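## Task

Remove both orange insoles from the hanger and set them down flat on the table next to each other, near but not overlapping; the third insole must stay clipped on and the hanger must stay on its rail.

## Robot and tools

Robot: two arms, left_arm and right_arm, each with a parallel two-finger gripper. Bases in the scene frame: left_arm at (+0.011, +0.314, +0.028) m, right_arm at (+0.034, -0.319, +0.035) m, both turned only slightly about z. A camera stand sits behind the arms. Loose objects may occasionally get nudged by outside pushes.

Frames. Scene frame: origin at table-top height halfway between the nominal bases, +x reaching out over the table, +z up, left_arm on the +y side (arm names do not match image left/right). Reported end_effector_position (m) and end_effector_quat_wxyz are in the scene frame; the position is the point between the finger pads, roughly 1 cm short of the tips, and may be off by a few cm, more at long reach. Gripper axes: fingers point along its +z, they open and close along its y. Commanded offsets, however, are along each Hand target's own axes, not scene axes.

execute_actions(actions, cameras). actions is a list of actions; each action is a list of up to 15 rows, one row per 1/30 s step; a short action repeats its final row to fill 15 steps. Every row is one flat list of 14 numbers in [-1, 1] covering both arms: left_arm dx, dy, dz, rx, ry, rz, opening, then right_arm dx, dy, dz, rx, ry, rz, opening. The six pose numbers are an offset from that arm's Hand target at the start of the action (every row measured from that same start, not from the row before), in the hand's own axes; 1.0 equals 0.6 m of travel or 180 degrees; rx, ry, rz form one rotation vector. Sending the same offset again moves further. Six zeros means no new pose request, but does re-request the Hand target. opening is absolute: +1 fully open (0.094 m), -1 shut; always send the opening you want, since 0 is a real half-open command. cameras lists names to show; empty actions returns images by default.

move(target, speed, blend, opening_speed, grip_force, blocking, cameras). target is one 14-number row laid out as above, or a list of up to 15 such rows; every row is an offset from the Hand targets at the move's start, not from the previous row. Straight-line paths, shorter rotation direction, whole move capped at 10 s. speed: m/s per arm path, 0.002 to 2.9, default 0.25 (turn rate up to twice that in rad/s); one value or one per target. blend: corner rounding in m per target, 0 means stop at each. opening_speed: how fast the opening changes per second on the -1..+1 scale, at least 0.2; use it to close gently. grip_force: newtons per finger pad, 10 to 50, one value or one per arm, persists; lower forces close slowly. blocking=false returns after about 0.5 s while the move continues. Paths do not avoid obstacles or the other arm; grippers lag and overshoot more at high speed or when the arm is nearly straight. Do not route a path close to an arm's own base (the elbow can whip around). Result adds a move: line, e.g. done (within 10 mm and 2 degrees), off_target, moving, held, fault, plus limits such as paced (pose clipped) or held (steps withheld).

wait(seconds): 0 to 3600, lets the scene run without new commands; a running move continues. stop(): brakes the running move. zoom_image(camera, region): camera is cam_high, cam_low, cam_left_wrist or cam_right_wrist; region [x0, y0, x1, y1] pixels of its latest image, at most 504 by 504. finished_scene(scene): ends the current scene with its number; irreversible; make no other call in that reply after ending scene 1.

Results. Hand target is the last commanded pose after clipping; the next offsets start from it. The gripper often rests a little short of it because of friction and weight; if so, send the remaining gap as an offset. Orientation commands are clipped to within 40 degrees of the measured one per step. grip_measured is the measured opening on the -1..+1 scale (empty reads up to ~2.5 mm wide); the last joint position is the opening in metres. grip_effort_nm is an averaged gripper motor effort (negative closing), not pad force. Joint velocities may be summarized as within noise. Joint torques are total drive outputs with offsets; joints 1 to 3 wrap at ±28 N m. Joint ranges (rad): waist -2.618..3.054, shoulder 0..3.142, elbow 0..3.142 (straight 2.901), wrist pitch ±1.571, wrist yaw ±1.571, wrist roll ±2.094. Calls with actions also list some step positions.

Cameras: cam_high, cam_low, cam_left_wrist, cam_right_wrist, each 672x504; calibrations are given, approximately accurate, wrist ones follow the arm.

Avoid: letting an insole or anything else fall or be left off the table; dropping or releasing items while they move; fast impacts with the hanger, rail or table; the two grippers, housings or wrist cameras touching or one gripper closing on the other's fingers; long pushes against unreachable poses or holding stretched out (motor heat: MOTOR HOT at 75 °C, arm folds and idles at 90 °C). To end a push, command the target back beyond the gripper. To release, command an opening well above grip_measured.

Each tool is called after "Emit:" as name([rows], argument=value, ...), one row to a line, values as JSON.

## Session

Emit:
execute_actions(actions=[])

Scene clock: 0.00 s.
left_arm: end_effector_position=(+0.1686, +0.1935, +0.2145) grip_measured=+1.000 grip_effort_nm=n/a end_effector_quat_wxyz=(+0.338, +0.050, +0.907, -0.245) | right_arm: end_effector_position=(+0.2138, -0.3400, +0.1950) grip_measured=+1.000 grip_effort_nm=n/a end_effector_quat_wxyz=(+0.346, +0.258, +0.900, +0.066)
Joint positions: left_arm=[-0.616 0.459 0.691 -0.942 0.066 -0.516 0.094] | right_arm=[-0.214 0.493 0.683 -1.044 -0.061 0.397 0.094]
Joint velocities: within noise
Joint torques (N m): no reading
Heat: left arm: 32 °C; right arm: 37 °C.
Hand target: left_arm +0.1693, +0.1933, +0.2198; +0.345, +0.051, +0.904, -0.248 | right_arm +0.2121, -0.3399, +0.1955; +0.345, +0.257, +0.900, +0.065
Tool commands: left_gripper/opening=+1.0 right_gripper/opening=+1.0

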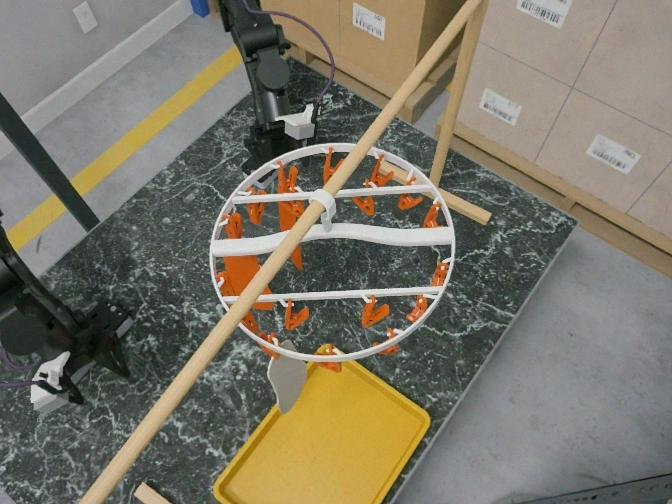

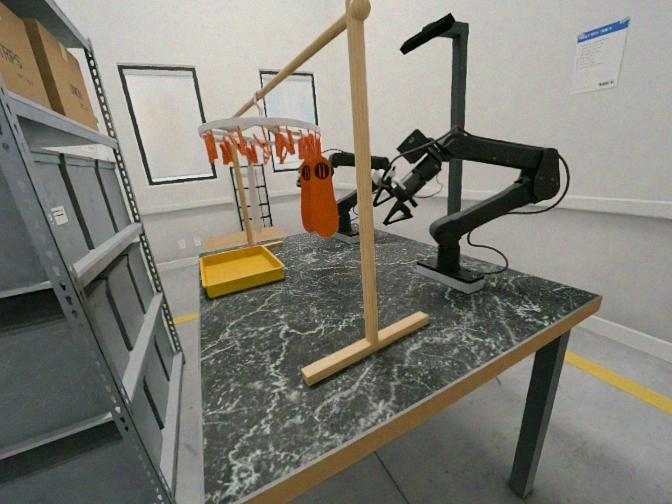

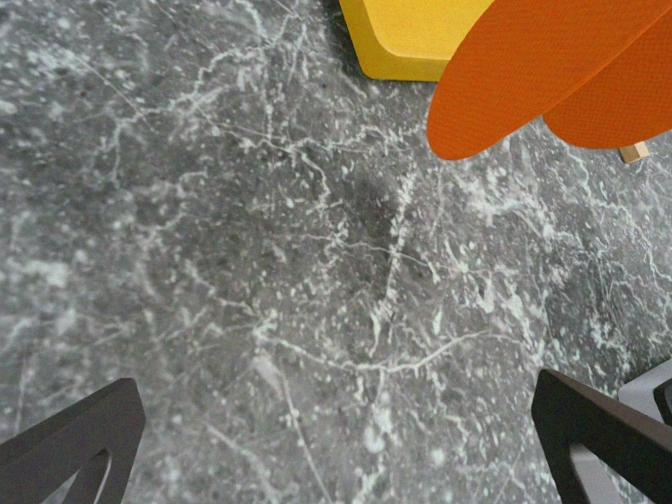

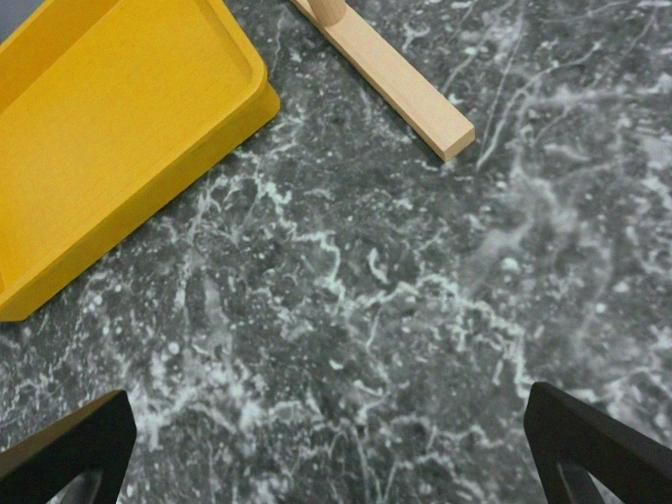

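Emit:
zoom_image(camera="cam_high", region=[190, 130, 470, 420])

Emit:
zoom_image(camera="cam_low", region=[190, 80, 430, 260])

Scaled by 1.738 from the camera's image (finer frame: 960x720).

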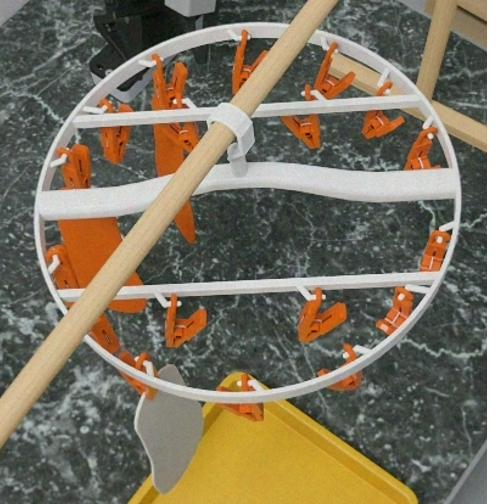

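Scaled by 2.100 from the camera's image (finer frame: 960x720).

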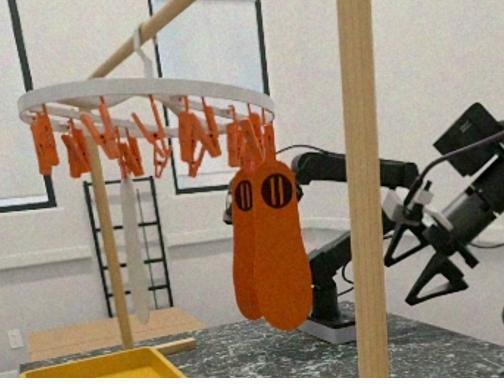

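Emit:
move(target=[-0.065,-0.113,0.113,0.094,-0.206,0.185,1,0.150,0.329,-0.053,-0.305,-0.196,-0.243,1], speed=0.15, cameras=["all"])

Scene clock: 54.60 s.
left_arm: end_effector_position=(+0.2217, +0.1031, +0.2361) grip_measured=+1.000 grip_effort_nm=-0.01 end_effector_quat_wxyz=(+0.655, +0.267, +0.652, -0.273) | right_arm: end_effector_position=(+0.2171, -0.1229, +0.2357) grip_measured=+1.000 grip_effort_nm=0.00 end_effector_quat_wxyz=(+0.667, -0.244, +0.655, +0.260)
Joint positions: left_arm=[-0.814 0.599 0.116 0.49 -0.01 -0.006 0.094] | right_arm=[0.956 0.297 0.053 0.269 0.256 0.009 0.094]
Joint torques (N m): left_arm=[0.69 0.57 5.48 2.07 0.09 0.03] | right_arm=[-0.53 1.96 7.54 1.55 -0.1 -0.07]
Heat: left arm: 35 °C; right arm: 39 °C.
Hand target: left_arm +0.2214, +0.1044, +0.2300; +0.654, +0.271, +0.652, -0.271 | right_arm +0.2173, -0.1227, +0.2247; +0.660, -0.252, +0.661, +0.254
Off the commanded pose: left_arm 0.006 m, 1 deg | right_arm 0.011 m, 2 deg.
move: off_target (right_arm)
cam_left_wrist: T_world_to_cam=[[-0.7097, -0.70446, -0.0081, 0.23391], [-0.2859, 0.29849, -0.91058, 0.28383], [0.64389, -0.64393, -0.41324, 0.10941]] pos_world=[0.17671, 0.15051, 0.30556]
cam_right_wrist: T_world_to_cam=[[0.65805, -0.75266, -0.02177, -0.23062], [-0.32267, -0.25575, -0.91131, 0.29321], [0.68034, 0.60671, -0.41115, 0.11158]] pos_world=[0.17046, -0.16629, 0.30806]

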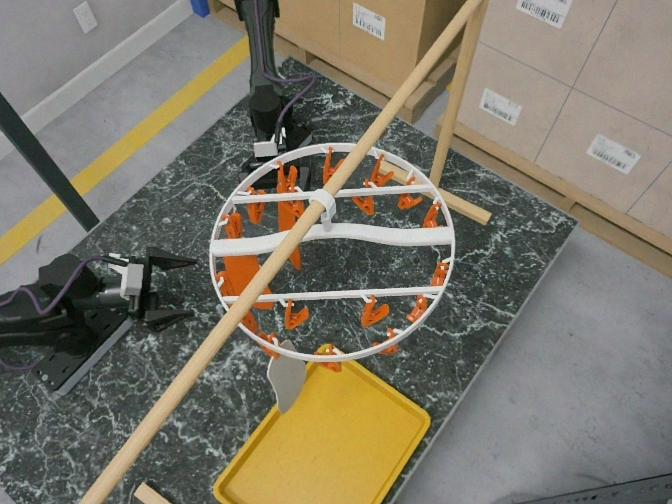

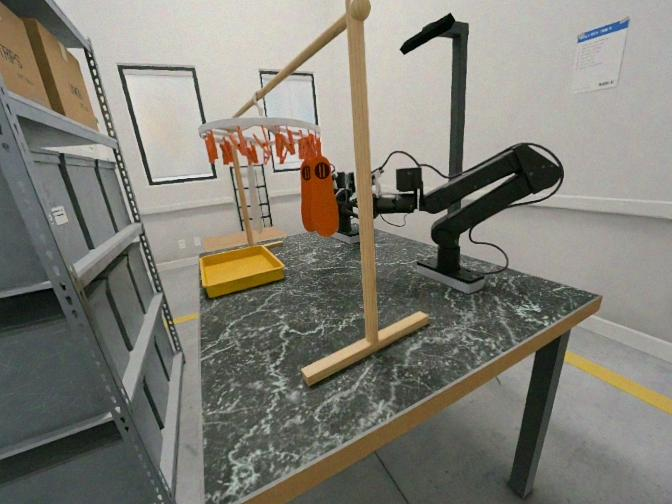

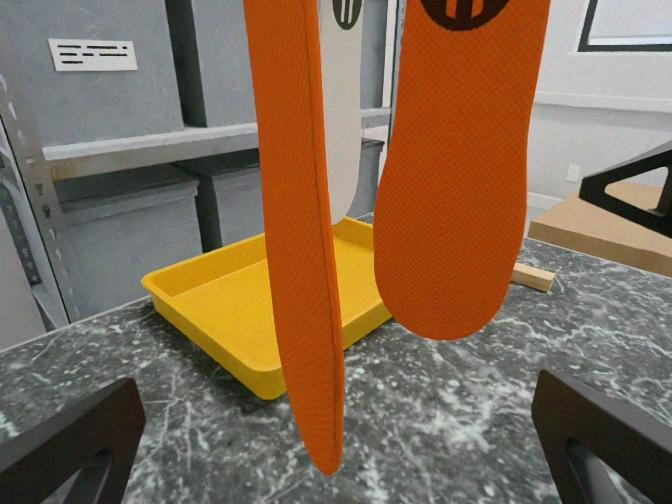

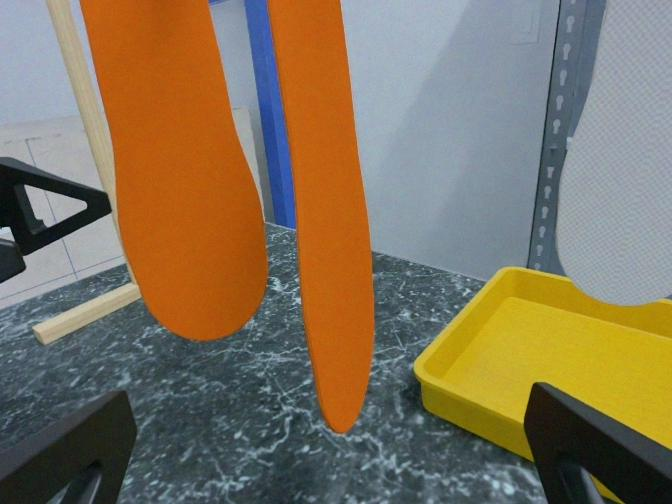

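Emit:
zoom_image(camera="cam_left_wrist", region=[200, 0, 450, 490])

Emit:
zoom_image(camera="cam_right_wrist", region=[200, 0, 450, 490])

Emit:
zoom_image(camera="cam_high", region=[200, 140, 330, 320])

Scaled by 1.029 from the camera's image (finer frame: 960x720).

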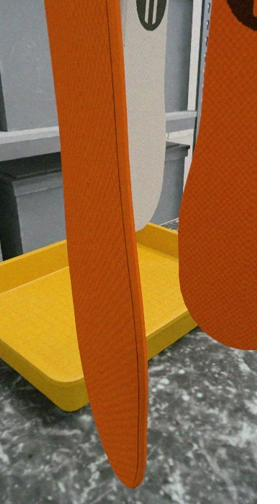

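Scaled by 1.029 from the camera's image (finer frame: 960x720).

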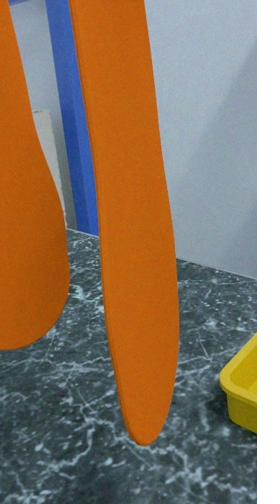

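Scaled by 2.800 from the camera's image (finer frame: 960x720).

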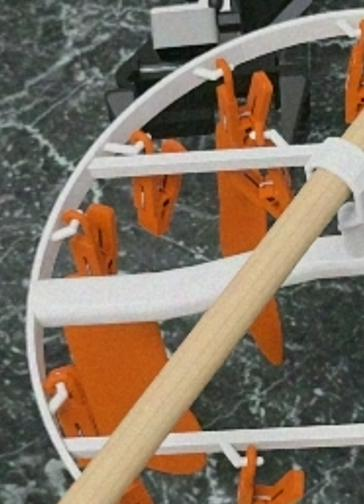

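Emit:
move([
  [-0.025,-0.019,0.0065,-0.083,0,0,0.2,-0.025,0.040,0.005,0.089,0,0,0.2],
  [-0.025,0.011,0.1155,-0.083,0,0,0.2,-0.025,0.0083,0.1145,0.089,0,0,0.2],
], speed=0.12, cameras=["all"])

Scene clock: 89.50 s.
left_arm: end_effector_position=(+0.2696, +0.0654, +0.2286) grip_measured=+0.202 grip_effort_nm=-0.11 end_effector_quat_wxyz=(+0.672, +0.191, +0.694, -0.175) | right_arm: end_effector_position=(+0.2625, -0.0767, +0.2339) grip_measured=+0.202 grip_effort_nm=-0.10 end_effector_quat_wxyz=(+0.686, -0.158, +0.692, +0.157)
Joint positions: left_arm=[-1.02 1.164 0.284 0.84 -0.477 -0.005 0.056] | right_arm=[1.149 1.134 0.224 0.898 0.728 0.008 0.056]
Joint torques (N m): left_arm=[0.69 -1.61 9.28 2.02 0.08 0.03] | right_arm=[-0.65 -1.63 9.95 1.43 -0.06 -0.08]
Heat: left arm: 36 °C; right arm: 40 °C.
Hand target: left_arm +0.2750, +0.0600, +0.2450; +0.684, +0.184, +0.682, -0.184 | right_arm +0.2651, -0.0731, +0.2397; +0.689, -0.158, +0.689, +0.159
Off the commanded pose: left_arm 0.018 m, 2 deg | right_arm 0.007 m, 0 deg.
move: off_target (left_arm)
cam_left_wrist: T_world_to_cam=[[-0.50507, -0.86262, -0.02803, 0.20107], [-0.37739, 0.24994, -0.89169, 0.32549], [0.7762, -0.43979, -0.45178, 0.01085]] pos_world=[0.21596, 0.09687, 0.30077]
cam_right_wrist: T_world_to_cam=[[0.42544, -0.90495, -0.00747, -0.17973], [-0.40098, -0.1811, -0.89801, 0.34126], [0.8113, 0.38505, -0.43992, 0.00735]] pos_world=[0.20734, -0.10367, 0.30835]

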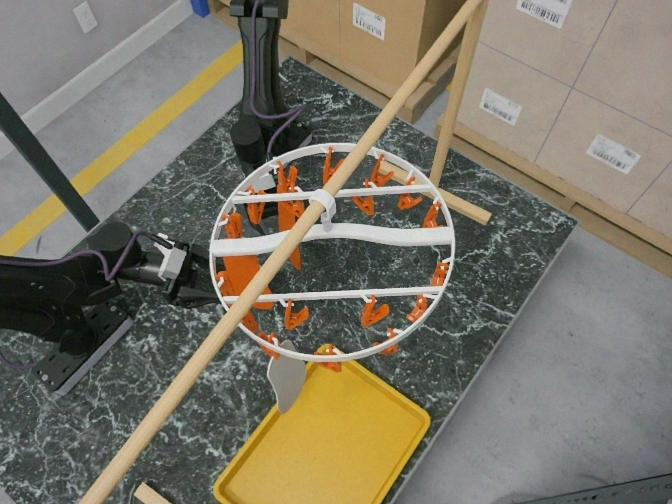

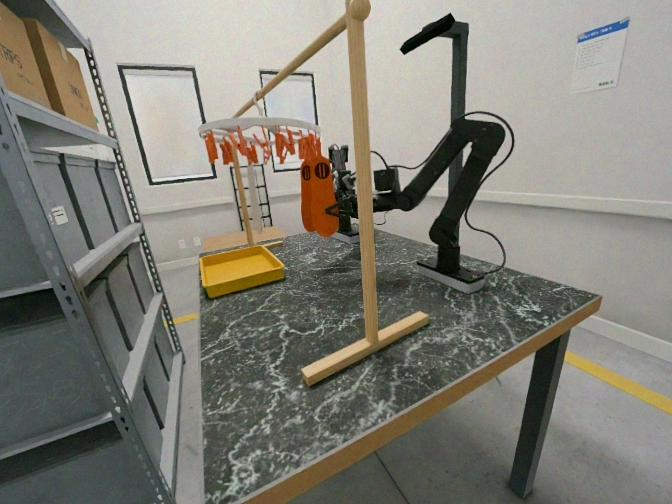

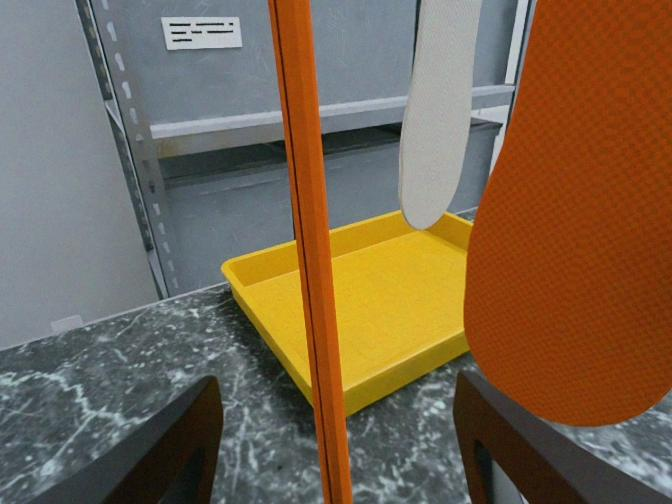

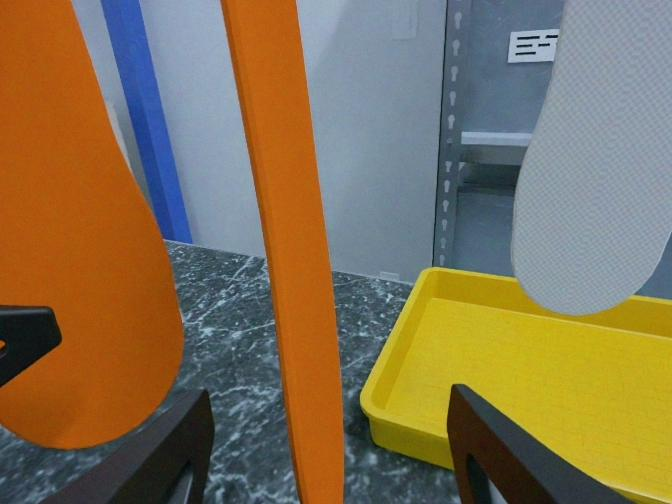

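Emit:
move([
  [0,0,0.018,0,0,0,0.2,0,0,0.018,0,0,0,0.2],
  [0,0,0.018,0,0,0,-1,0,0,0.018,0,0,0,-1],
], speed=0.1, opening_speed=0.8, cameras=["all"])

Scene clock: 94.90 s.
left_arm: end_effector_position=(+0.2788, +0.0600, +0.2294) grip_measured=-0.958 grip_effort_nm=-0.96 end_effector_quat_wxyz=(+0.672, +0.190, +0.694, -0.176) | right_arm: end_effector_position=(+0.2721, -0.0721, +0.2344) grip_measured=-0.974 grip_effort_nm=-0.87 end_effector_quat_wxyz=(+0.687, -0.158, +0.692, +0.158)
Joint positions: left_arm=[-0.996 1.218 0.314 0.866 -0.453 -0.005 0.002] | right_arm=[1.111 1.185 0.249 0.926 0.69 0.008 0.001]
Joint torques (N m): left_arm=[0.66 -1.88 9.18 2 0.07 0.02] | right_arm=[-0.55 -2 9.84 1.43 -0.09 -0.08]
Heat: left arm: 36 °C; right arm: 40 °C.
Hand target: left_arm +0.2843, +0.0546, +0.2451; +0.684, +0.184, +0.682, -0.184 | right_arm +0.2748, -0.0684, +0.2396; +0.689, -0.158, +0.689, +0.159
Off the commanded pose: left_arm 0.017 m, 2 deg | right_arm 0.007 m, 0 deg.
move: off_target (left_arm); target 2's new opening was sent with left_arm's hand 0.018 m and 2 deg from that target
cam_left_wrist: T_world_to_cam=[[-0.50468, -0.8629, -0.02637, 0.20069], [-0.37721, 0.24789, -0.89233, 0.33131], [0.77653, -0.4404, -0.45061, 0.00141]] pos_world=[0.22516, 0.09167, 0.30157]
cam_right_wrist: T_world_to_cam=[[0.42512, -0.9051, -0.00836, -0.17932], [-0.40068, -0.1799, -0.89838, 0.34648], [0.81162, 0.38527, -0.43913, -0.00232]] pos_world=[0.21694, -0.09907, 0.30875]

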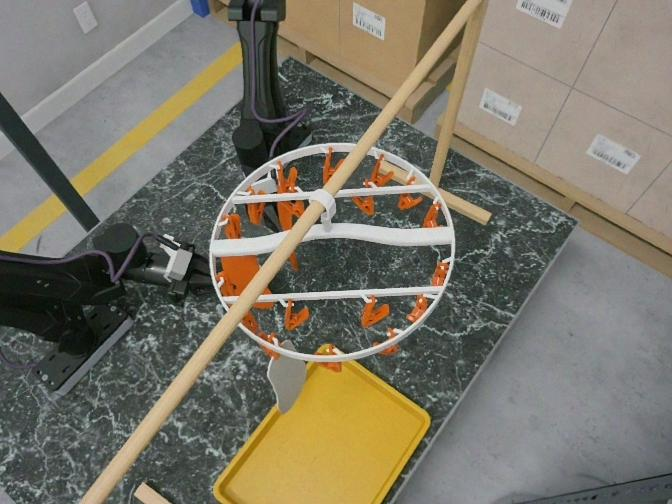

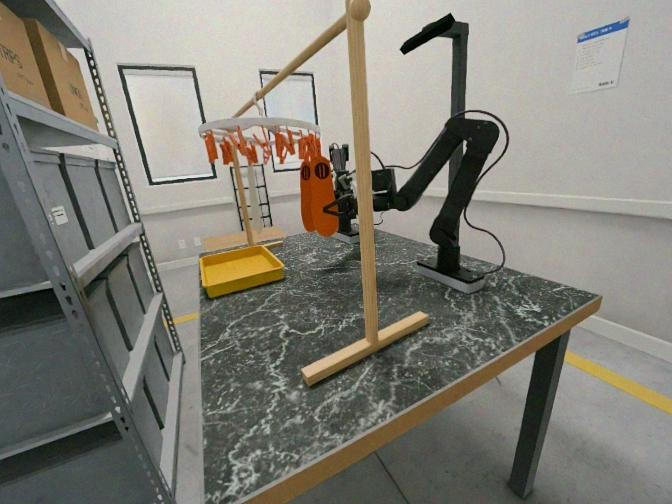

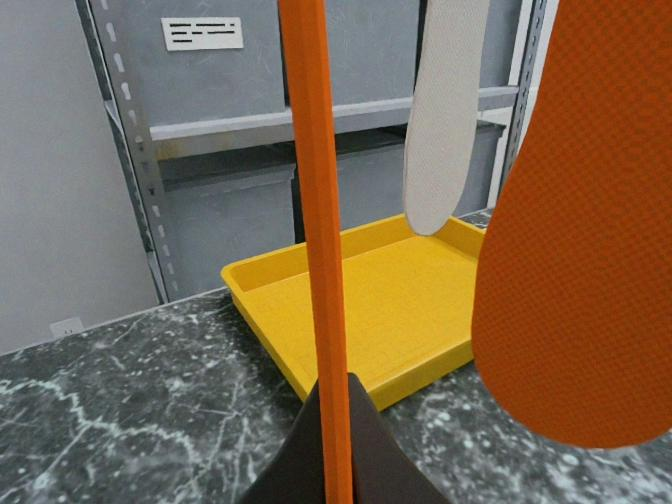

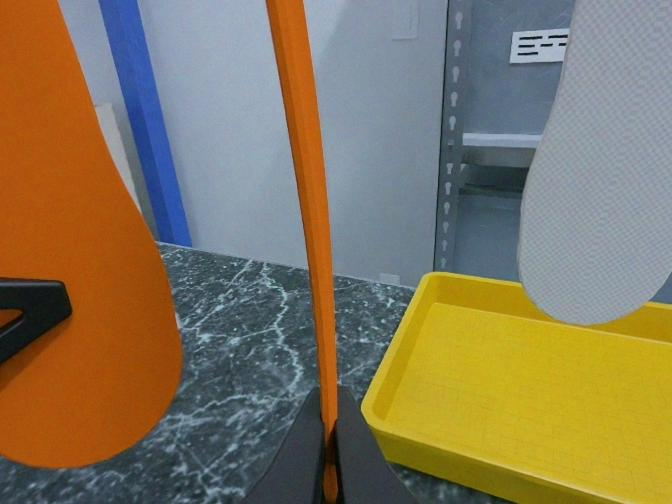

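Emit:
move(target=[0.117,0,0,0,0,0,-1,0.117,0,0,0,0,0,-1], speed=0.06, cameras=["all"])

Scene clock: 99.00 s.
left_arm: end_effector_position=(+0.2857, +0.0515, +0.1926) grip_measured=-0.960 grip_effort_nm=-1.04 end_effector_quat_wxyz=(+0.698, +0.167, +0.667, -0.198) | right_arm: end_effector_position=(+0.2766, -0.0649, +0.1866) grip_measured=-0.979 grip_effort_nm=-1.03 end_effector_quat_wxyz=(+0.701, -0.137, +0.677, +0.176)
Joint positions: left_arm=[-0.993 1.634 0.239 1.453 -0.451 -0.005 0.002] | right_arm=[1.107 1.684 0.168 1.574 0.689 0.01 0.001]
Joint torques (N m): left_arm=[0.47 -2.58 2.28 1.65 0.1 0.03] | right_arm=[-0.23 -2.3 2.45 1.38 -0.09 -0.09]
Heat: left arm: 36 °C; right arm: 40 °C.
Hand target: left_arm +0.2845, +0.0545, +0.1748; +0.684, +0.184, +0.682, -0.184 | right_arm +0.2747, -0.0684, +0.1694; +0.689, -0.158, +0.689, +0.159
Off the commanded pose: left_arm 0.018 m, 3 deg | right_arm 0.018 m, 4 deg.
joint read past its limit (right arm) — joint 4 (wrist pitch), upper limit.
joint at its limit (right arm) — joint 4 (wrist pitch), upper limit.
move: off_target (left_arm, right_arm)
cam_left_wrist: T_world_to_cam=[[-0.50309, -0.86409, 0.01574, 0.18729], [-0.32789, 0.17399, -0.92856, 0.29984], [0.79962, -0.47231, -0.37086, -0.04455]] pos_world=[0.22816, 0.08863, 0.25895]
cam_right_wrist: T_world_to_cam=[[0.42357, -0.90427, -0.05369, -0.16615], [-0.37604, -0.1216, -0.91859, 0.30736], [0.82412, 0.40928, -0.39155, -0.04051]] pos_world=[0.21934, -0.0963, 0.25755]

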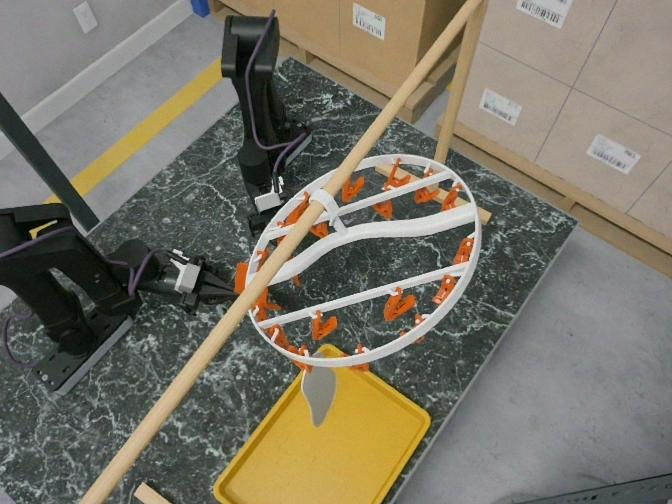

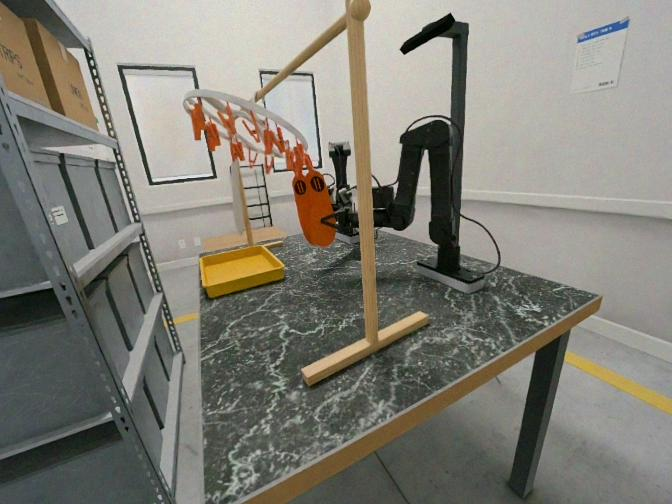

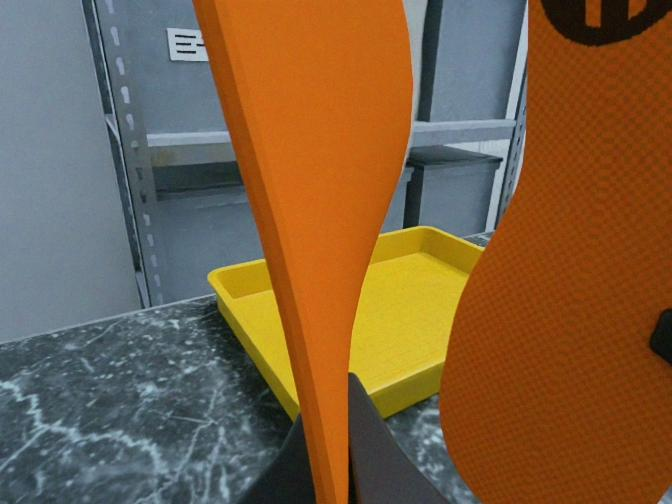

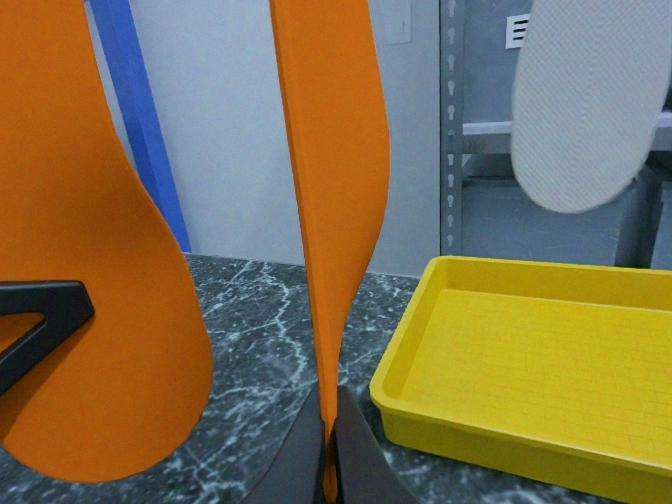

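Emit:
move(target=[0.10,0,0,0,0.1,0,-1,0.10,0,0,0,0.1,0,-1], speed=0.06, cameras=["all"])

Scene clock: 108.50 s.
left_arm: end_effector_position=(+0.2896, +0.0500, +0.1661) grip_measured=-0.960 grip_effort_nm=-1.04 end_effector_quat_wxyz=(+0.634, +0.168, +0.729, -0.195) | right_arm: end_effector_position=(+0.2722, -0.0702, +0.1126) grip_measured=-0.979 grip_effort_nm=-1.03 end_effector_quat_wxyz=(+0.578, -0.180, +0.784, +0.136)
Joint positions: left_arm=[-0.977 1.524 0.281 1.11 -0.43 -0.127 0.002] | right_arm=[1.083 1.549 0.198 0.979 0.621 0.229 0.001]
Joint torques (N m): left_arm=[0.42 -2.96 3.28 0.22 0.18 -0.1] | right_arm=[-0.59 -3.25 7.28 1.31 0.08 0.03]
Heat: left arm: 35 °C; right arm: 39 °C.
Hand target: left_arm +0.2847, +0.0545, +0.1149; +0.569, +0.210, +0.780, -0.153 | right_arm +0.2747, -0.0683, +0.1094; +0.572, -0.181, +0.789, +0.132
Off the commanded pose: left_arm 0.052 m, 12 deg | right_arm 0.004 m, 1 deg.
move: off_target (left_arm)
cam_left_wrist: T_world_to_cam=[[-0.49821, -0.86516, 0.05738, 0.1801], [-0.48039, 0.22033, -0.84893, 0.30527], [0.72182, -0.45051, -0.52538, -0.01118]] pos_world=[0.24445, 0.08352, 0.24294]
cam_right_wrist: T_world_to_cam=[[0.4285, -0.9035, -0.00871, -0.1795], [-0.6168, -0.28545, -0.73354, 0.27024], [0.66026, 0.31969, -0.67959, 0.00704]] pos_world=[0.23895, -0.0873, 0.20145]

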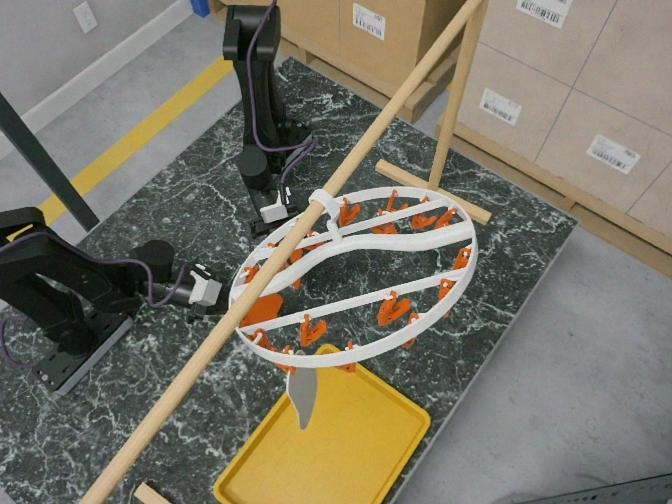

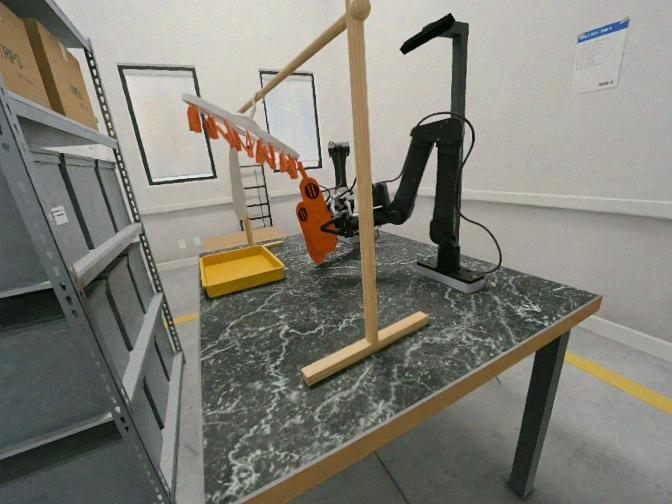

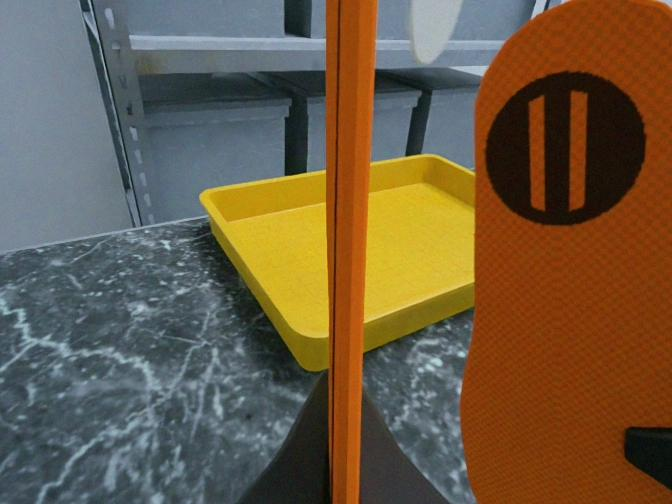

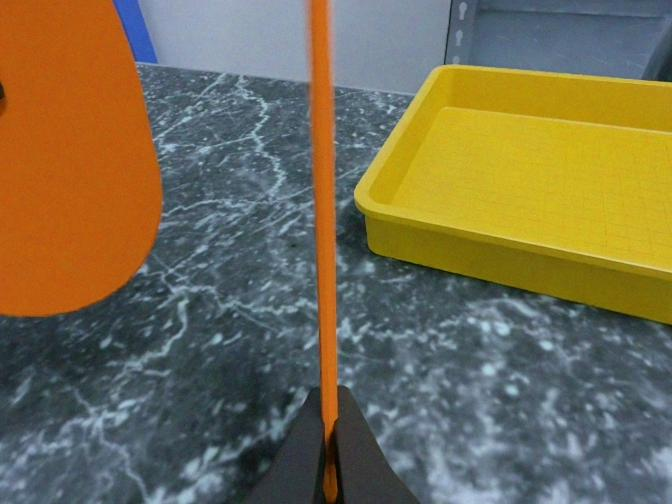

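Emit:
move(target=[0.07,0,0,0,0,0,-1,0,0,0,0,0,0,-1], speed=0.06, cameras=["cam_low","cam_high","cam_left_wrist"])

Scene clock: 112.07 s.
left_arm: end_effector_position=(+0.2744, +0.0645, +0.0793) grip_measured=-0.960 grip_effort_nm=-1.04 end_effector_quat_wxyz=(+0.573, +0.207, +0.778, -0.152) | right_arm: end_effector_position=(+0.2721, -0.0702, +0.1124) grip_measured=-0.979 grip_effort_nm=-1.03 end_effector_quat_wxyz=(+0.577, -0.180, +0.785, +0.136)
Joint positions: left_arm=[-0.988 1.807 0.199 1.276 -0.428 -0.141 0.002] | right_arm=[1.083 1.549 0.198 0.978 0.621 0.229 0.001]
Joint torques (N m): left_arm=[-0.65 -3.02 3.66 1.81 -0.06 -0.09] | right_arm=[-0.61 -3.26 7.3 1.32 0.06 0.04]
Heat: left arm: 34 °C; right arm: 39 °C.
Hand target: left_arm +0.2735, +0.0609, +0.0749; +0.569, +0.210, +0.780, -0.153 | right_arm +0.2746, -0.0683, +0.1094; +0.572, -0.181, +0.789, +0.132
Off the commanded pose: left_arm 0.006 m, 1 deg | right_arm 0.004 m, 1 deg.
move: done
cam_left_wrist: T_world_to_cam=[[-0.50359, -0.86384, -0.01348, 0.19704], [-0.57377, 0.34608, -0.7423, 0.23021], [0.6459, -0.36608, -0.66993, -0.01242]] pos_world=[0.23934, 0.08599, 0.16522]
Images, in order (width x height): cam_high 672x504, cam_low 672x504, cam_left_wrist 672x504.

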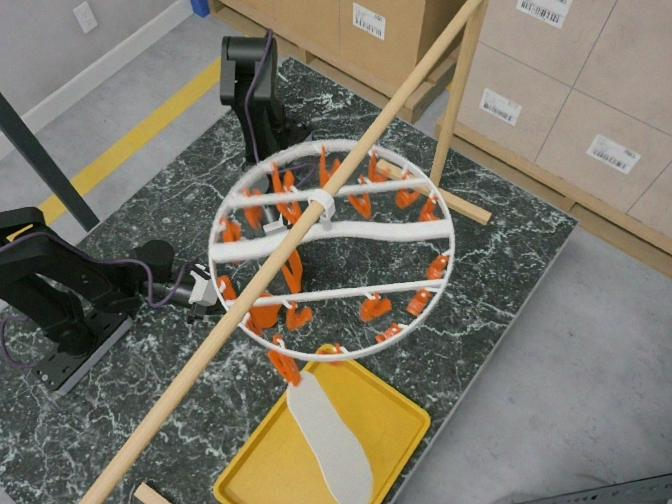

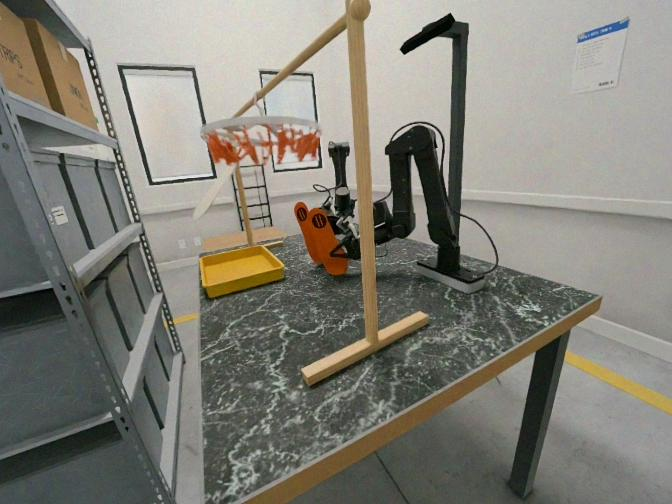

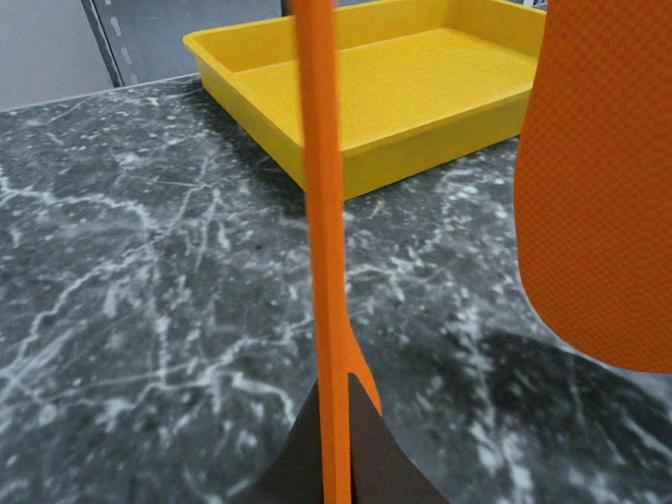

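Emit:
move(target=[-0.096,0.0405,-0.164,0.179,0.270,-0.324,-1,-0.043,-0.0377,-0.140,-0.195,0.282,0.308,-1], speed=0.2, cameras=["all"])

Scene clock: 140.90 s.
left_arm: end_effector_position=(+0.2128, +0.1221, +0.1489) grip_measured=-0.960 grip_effort_nm=-1.04 end_effector_quat_wxyz=(-0.008, -0.009, +0.873, -0.488) | right_arm: end_effector_position=(+0.2169, -0.1212, +0.1532) grip_measured=-0.979 grip_effort_nm=-1.03 end_effector_quat_wxyz=(-0.001, +0.004, +0.870, +0.493)
Joint positions: left_arm=[-0.209 1.305 0.699 -0.677 0.993 -0.365 0.002] | right_arm=[0.195 1.211 0.61 -0.61 -0.99 0.43 0.001]
Joint torques (N m): left_arm=[0.65 -2.25 8.88 0.71 0.61 0.09] | right_arm=[-0.54 -2.33 10.02 0.51 -0.58 -0.17]
Heat: left arm: 35 °C; right arm: 39 °C.
Hand target: left_arm +0.2200, +0.1201, +0.1599; -0.001, +0.000, +0.867, -0.499 | right_arm +0.2199, -0.1201, +0.1600; +0.000, -0.001, +0.866, +0.500
Off the commanded pose: left_arm 0.013 m, 2 deg | right_arm 0.007 m, 1 deg.
move: off_target (left_arm)
cam_left_wrist: T_world_to_cam=[[0.00835, -0.5197, 0.85431, -0.06351], [-0.90536, 0.35879, 0.22712, 0.15124], [-0.42455, -0.77536, -0.46752, 0.34267]] pos_world=[0.28293, 0.17842, 0.18012]
cam_right_wrist: T_world_to_cam=[[-0.01521, -0.52263, -0.85242, 0.07018], [-0.90274, -0.35938, 0.23645, 0.15584], [-0.42991, 0.77311, -0.46634, 0.34622]] pos_world=[0.29059, -0.17498, 0.18443]

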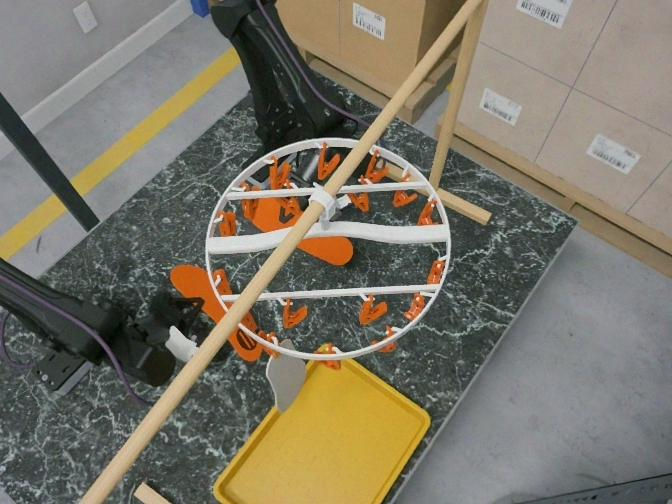

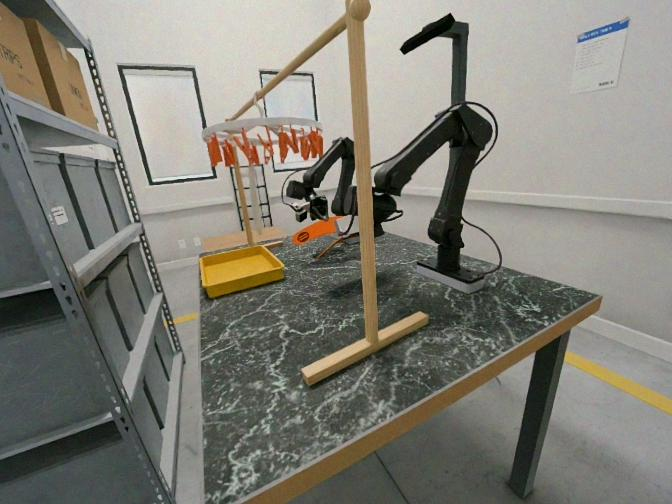

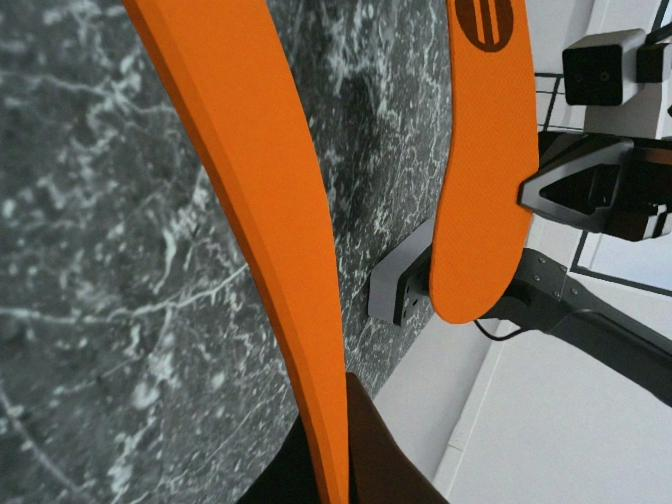

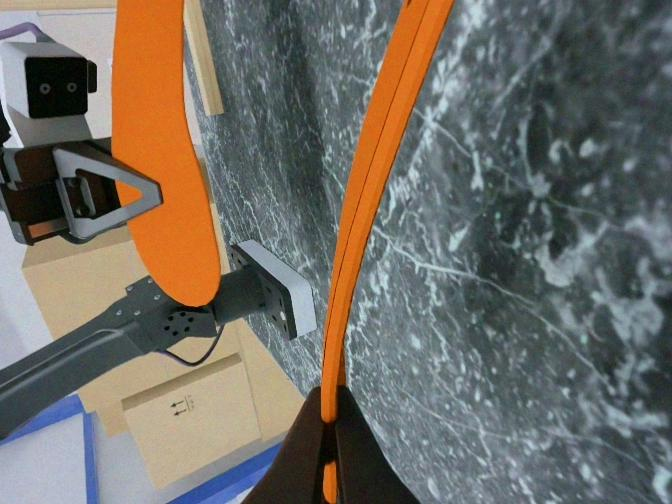

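Emit:
move(target=[-0.033,0.123,0.187,0,0,0,-1,-0.028,-0.123,0.187,0,0,0,-1], speed=0.15, cameras=["all"])

Scene clock: 147.67 s.
left_arm: end_effector_position=(+0.2458, +0.0602, +0.0468) grip_measured=-0.960 grip_effort_nm=-1.04 end_effector_quat_wxyz=(+0.008, +0.001, +0.865, -0.501) | right_arm: end_effector_position=(+0.2434, -0.0581, +0.0478) grip_measured=-0.979 grip_effort_nm=-1.03 end_effector_quat_wxyz=(+0.012, -0.005, +0.862, +0.506)
Joint positions: left_arm=[-0.418 1.773 0.543 0.27 0.919 -0.705 0.002] | right_arm=[0.428 1.757 0.434 0.438 -0.889 0.783 0.001]
Joint torques (N m): left_arm=[-0.72 -3.99 2.96 1.38 0.33 -0.05] | right_arm=[0.51 -4.67 4.03 1.12 -0.31 -0.07]
Heat: left arm: 34 °C; right arm: 39 °C.
Hand target: left_arm +0.2395, +0.0601, +0.0397; -0.001, +0.000, +0.867, -0.499 | right_arm +0.2366, -0.0598, +0.0400; +0.000, -0.001, +0.866, +0.500
Off the commanded pose: left_arm 0.009 m, 1 deg | right_arm 0.010 m, 2 deg.
move: done
cam_left_wrist: T_world_to_cam=[[-0.02469, -0.49327, 0.86953, -0.00283], [-0.91261, 0.36617, 0.18181, 0.23002], [-0.40808, -0.78906, -0.4592, 0.2574]] pos_world=[0.31489, 0.11748, 0.07884]
cam_right_wrist: T_world_to_cam=[[0.01363, -0.4972, -0.86753, 0.00894], [-0.90801, -0.36947, 0.19748, 0.23], [-0.41872, 0.78503, -0.4565, 0.25716]] pos_world=[0.3164, -0.11246, 0.07973]

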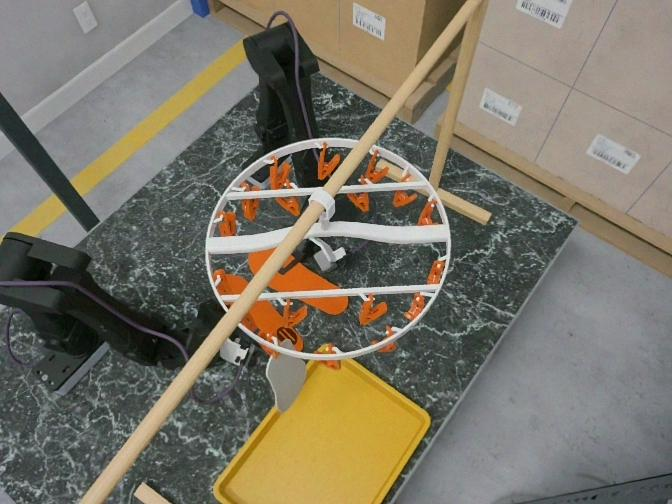

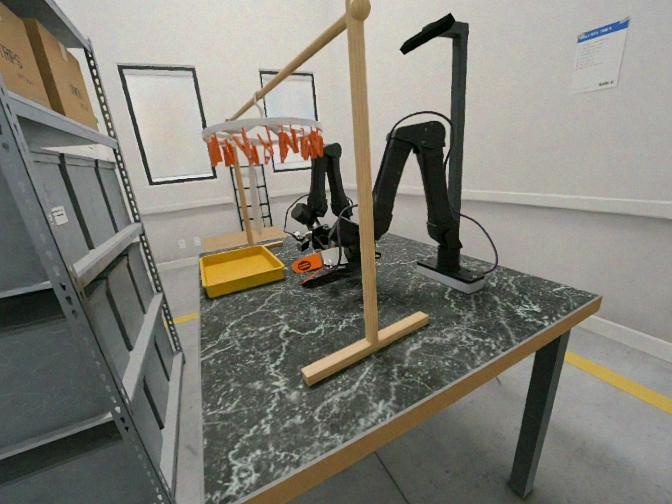

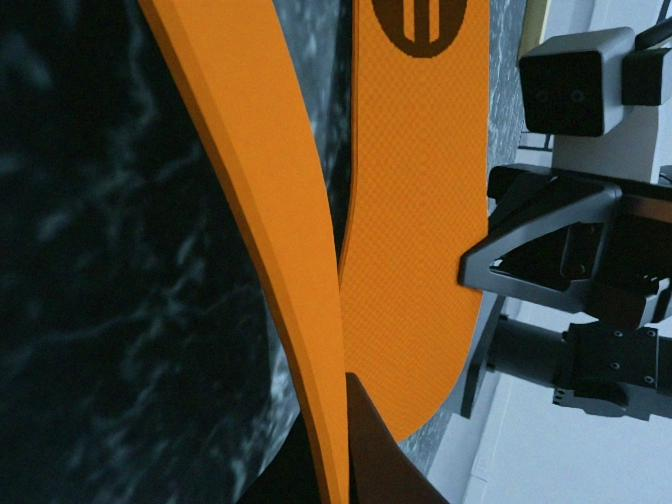

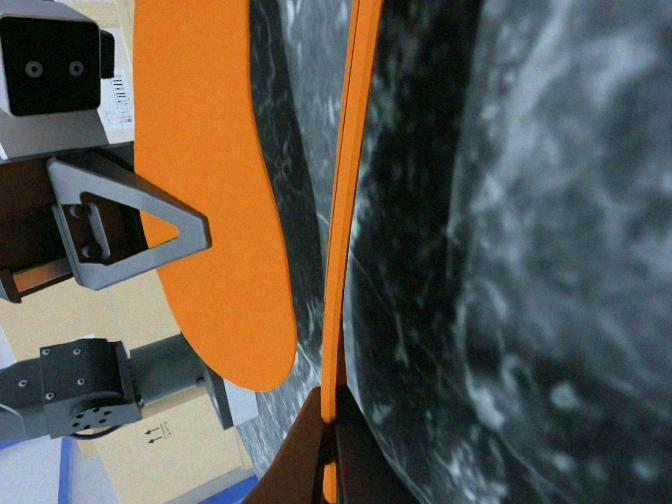

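Emit:
zoom_image(camera="cam_high", region=[200, 210, 370, 370])

Emit:
zoom_image(camera="cam_low", region=[260, 200, 400, 320])

Scaled by 2.965 from the camera's image (finer frame: 960x720).

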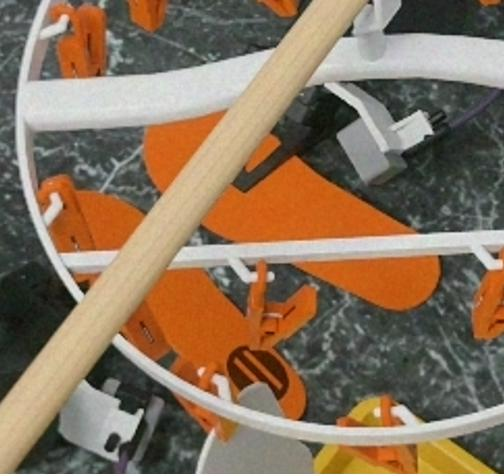

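Scaled by 3.600 from the camera's image (finer frame: 960x720).

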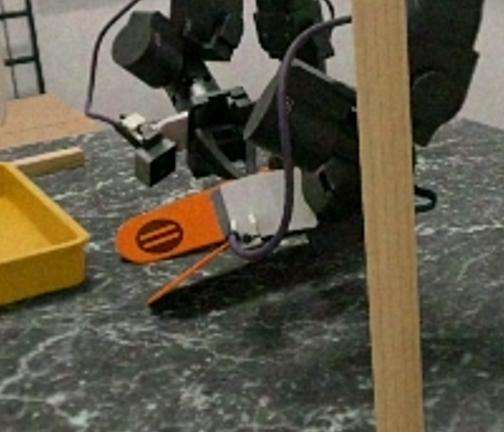

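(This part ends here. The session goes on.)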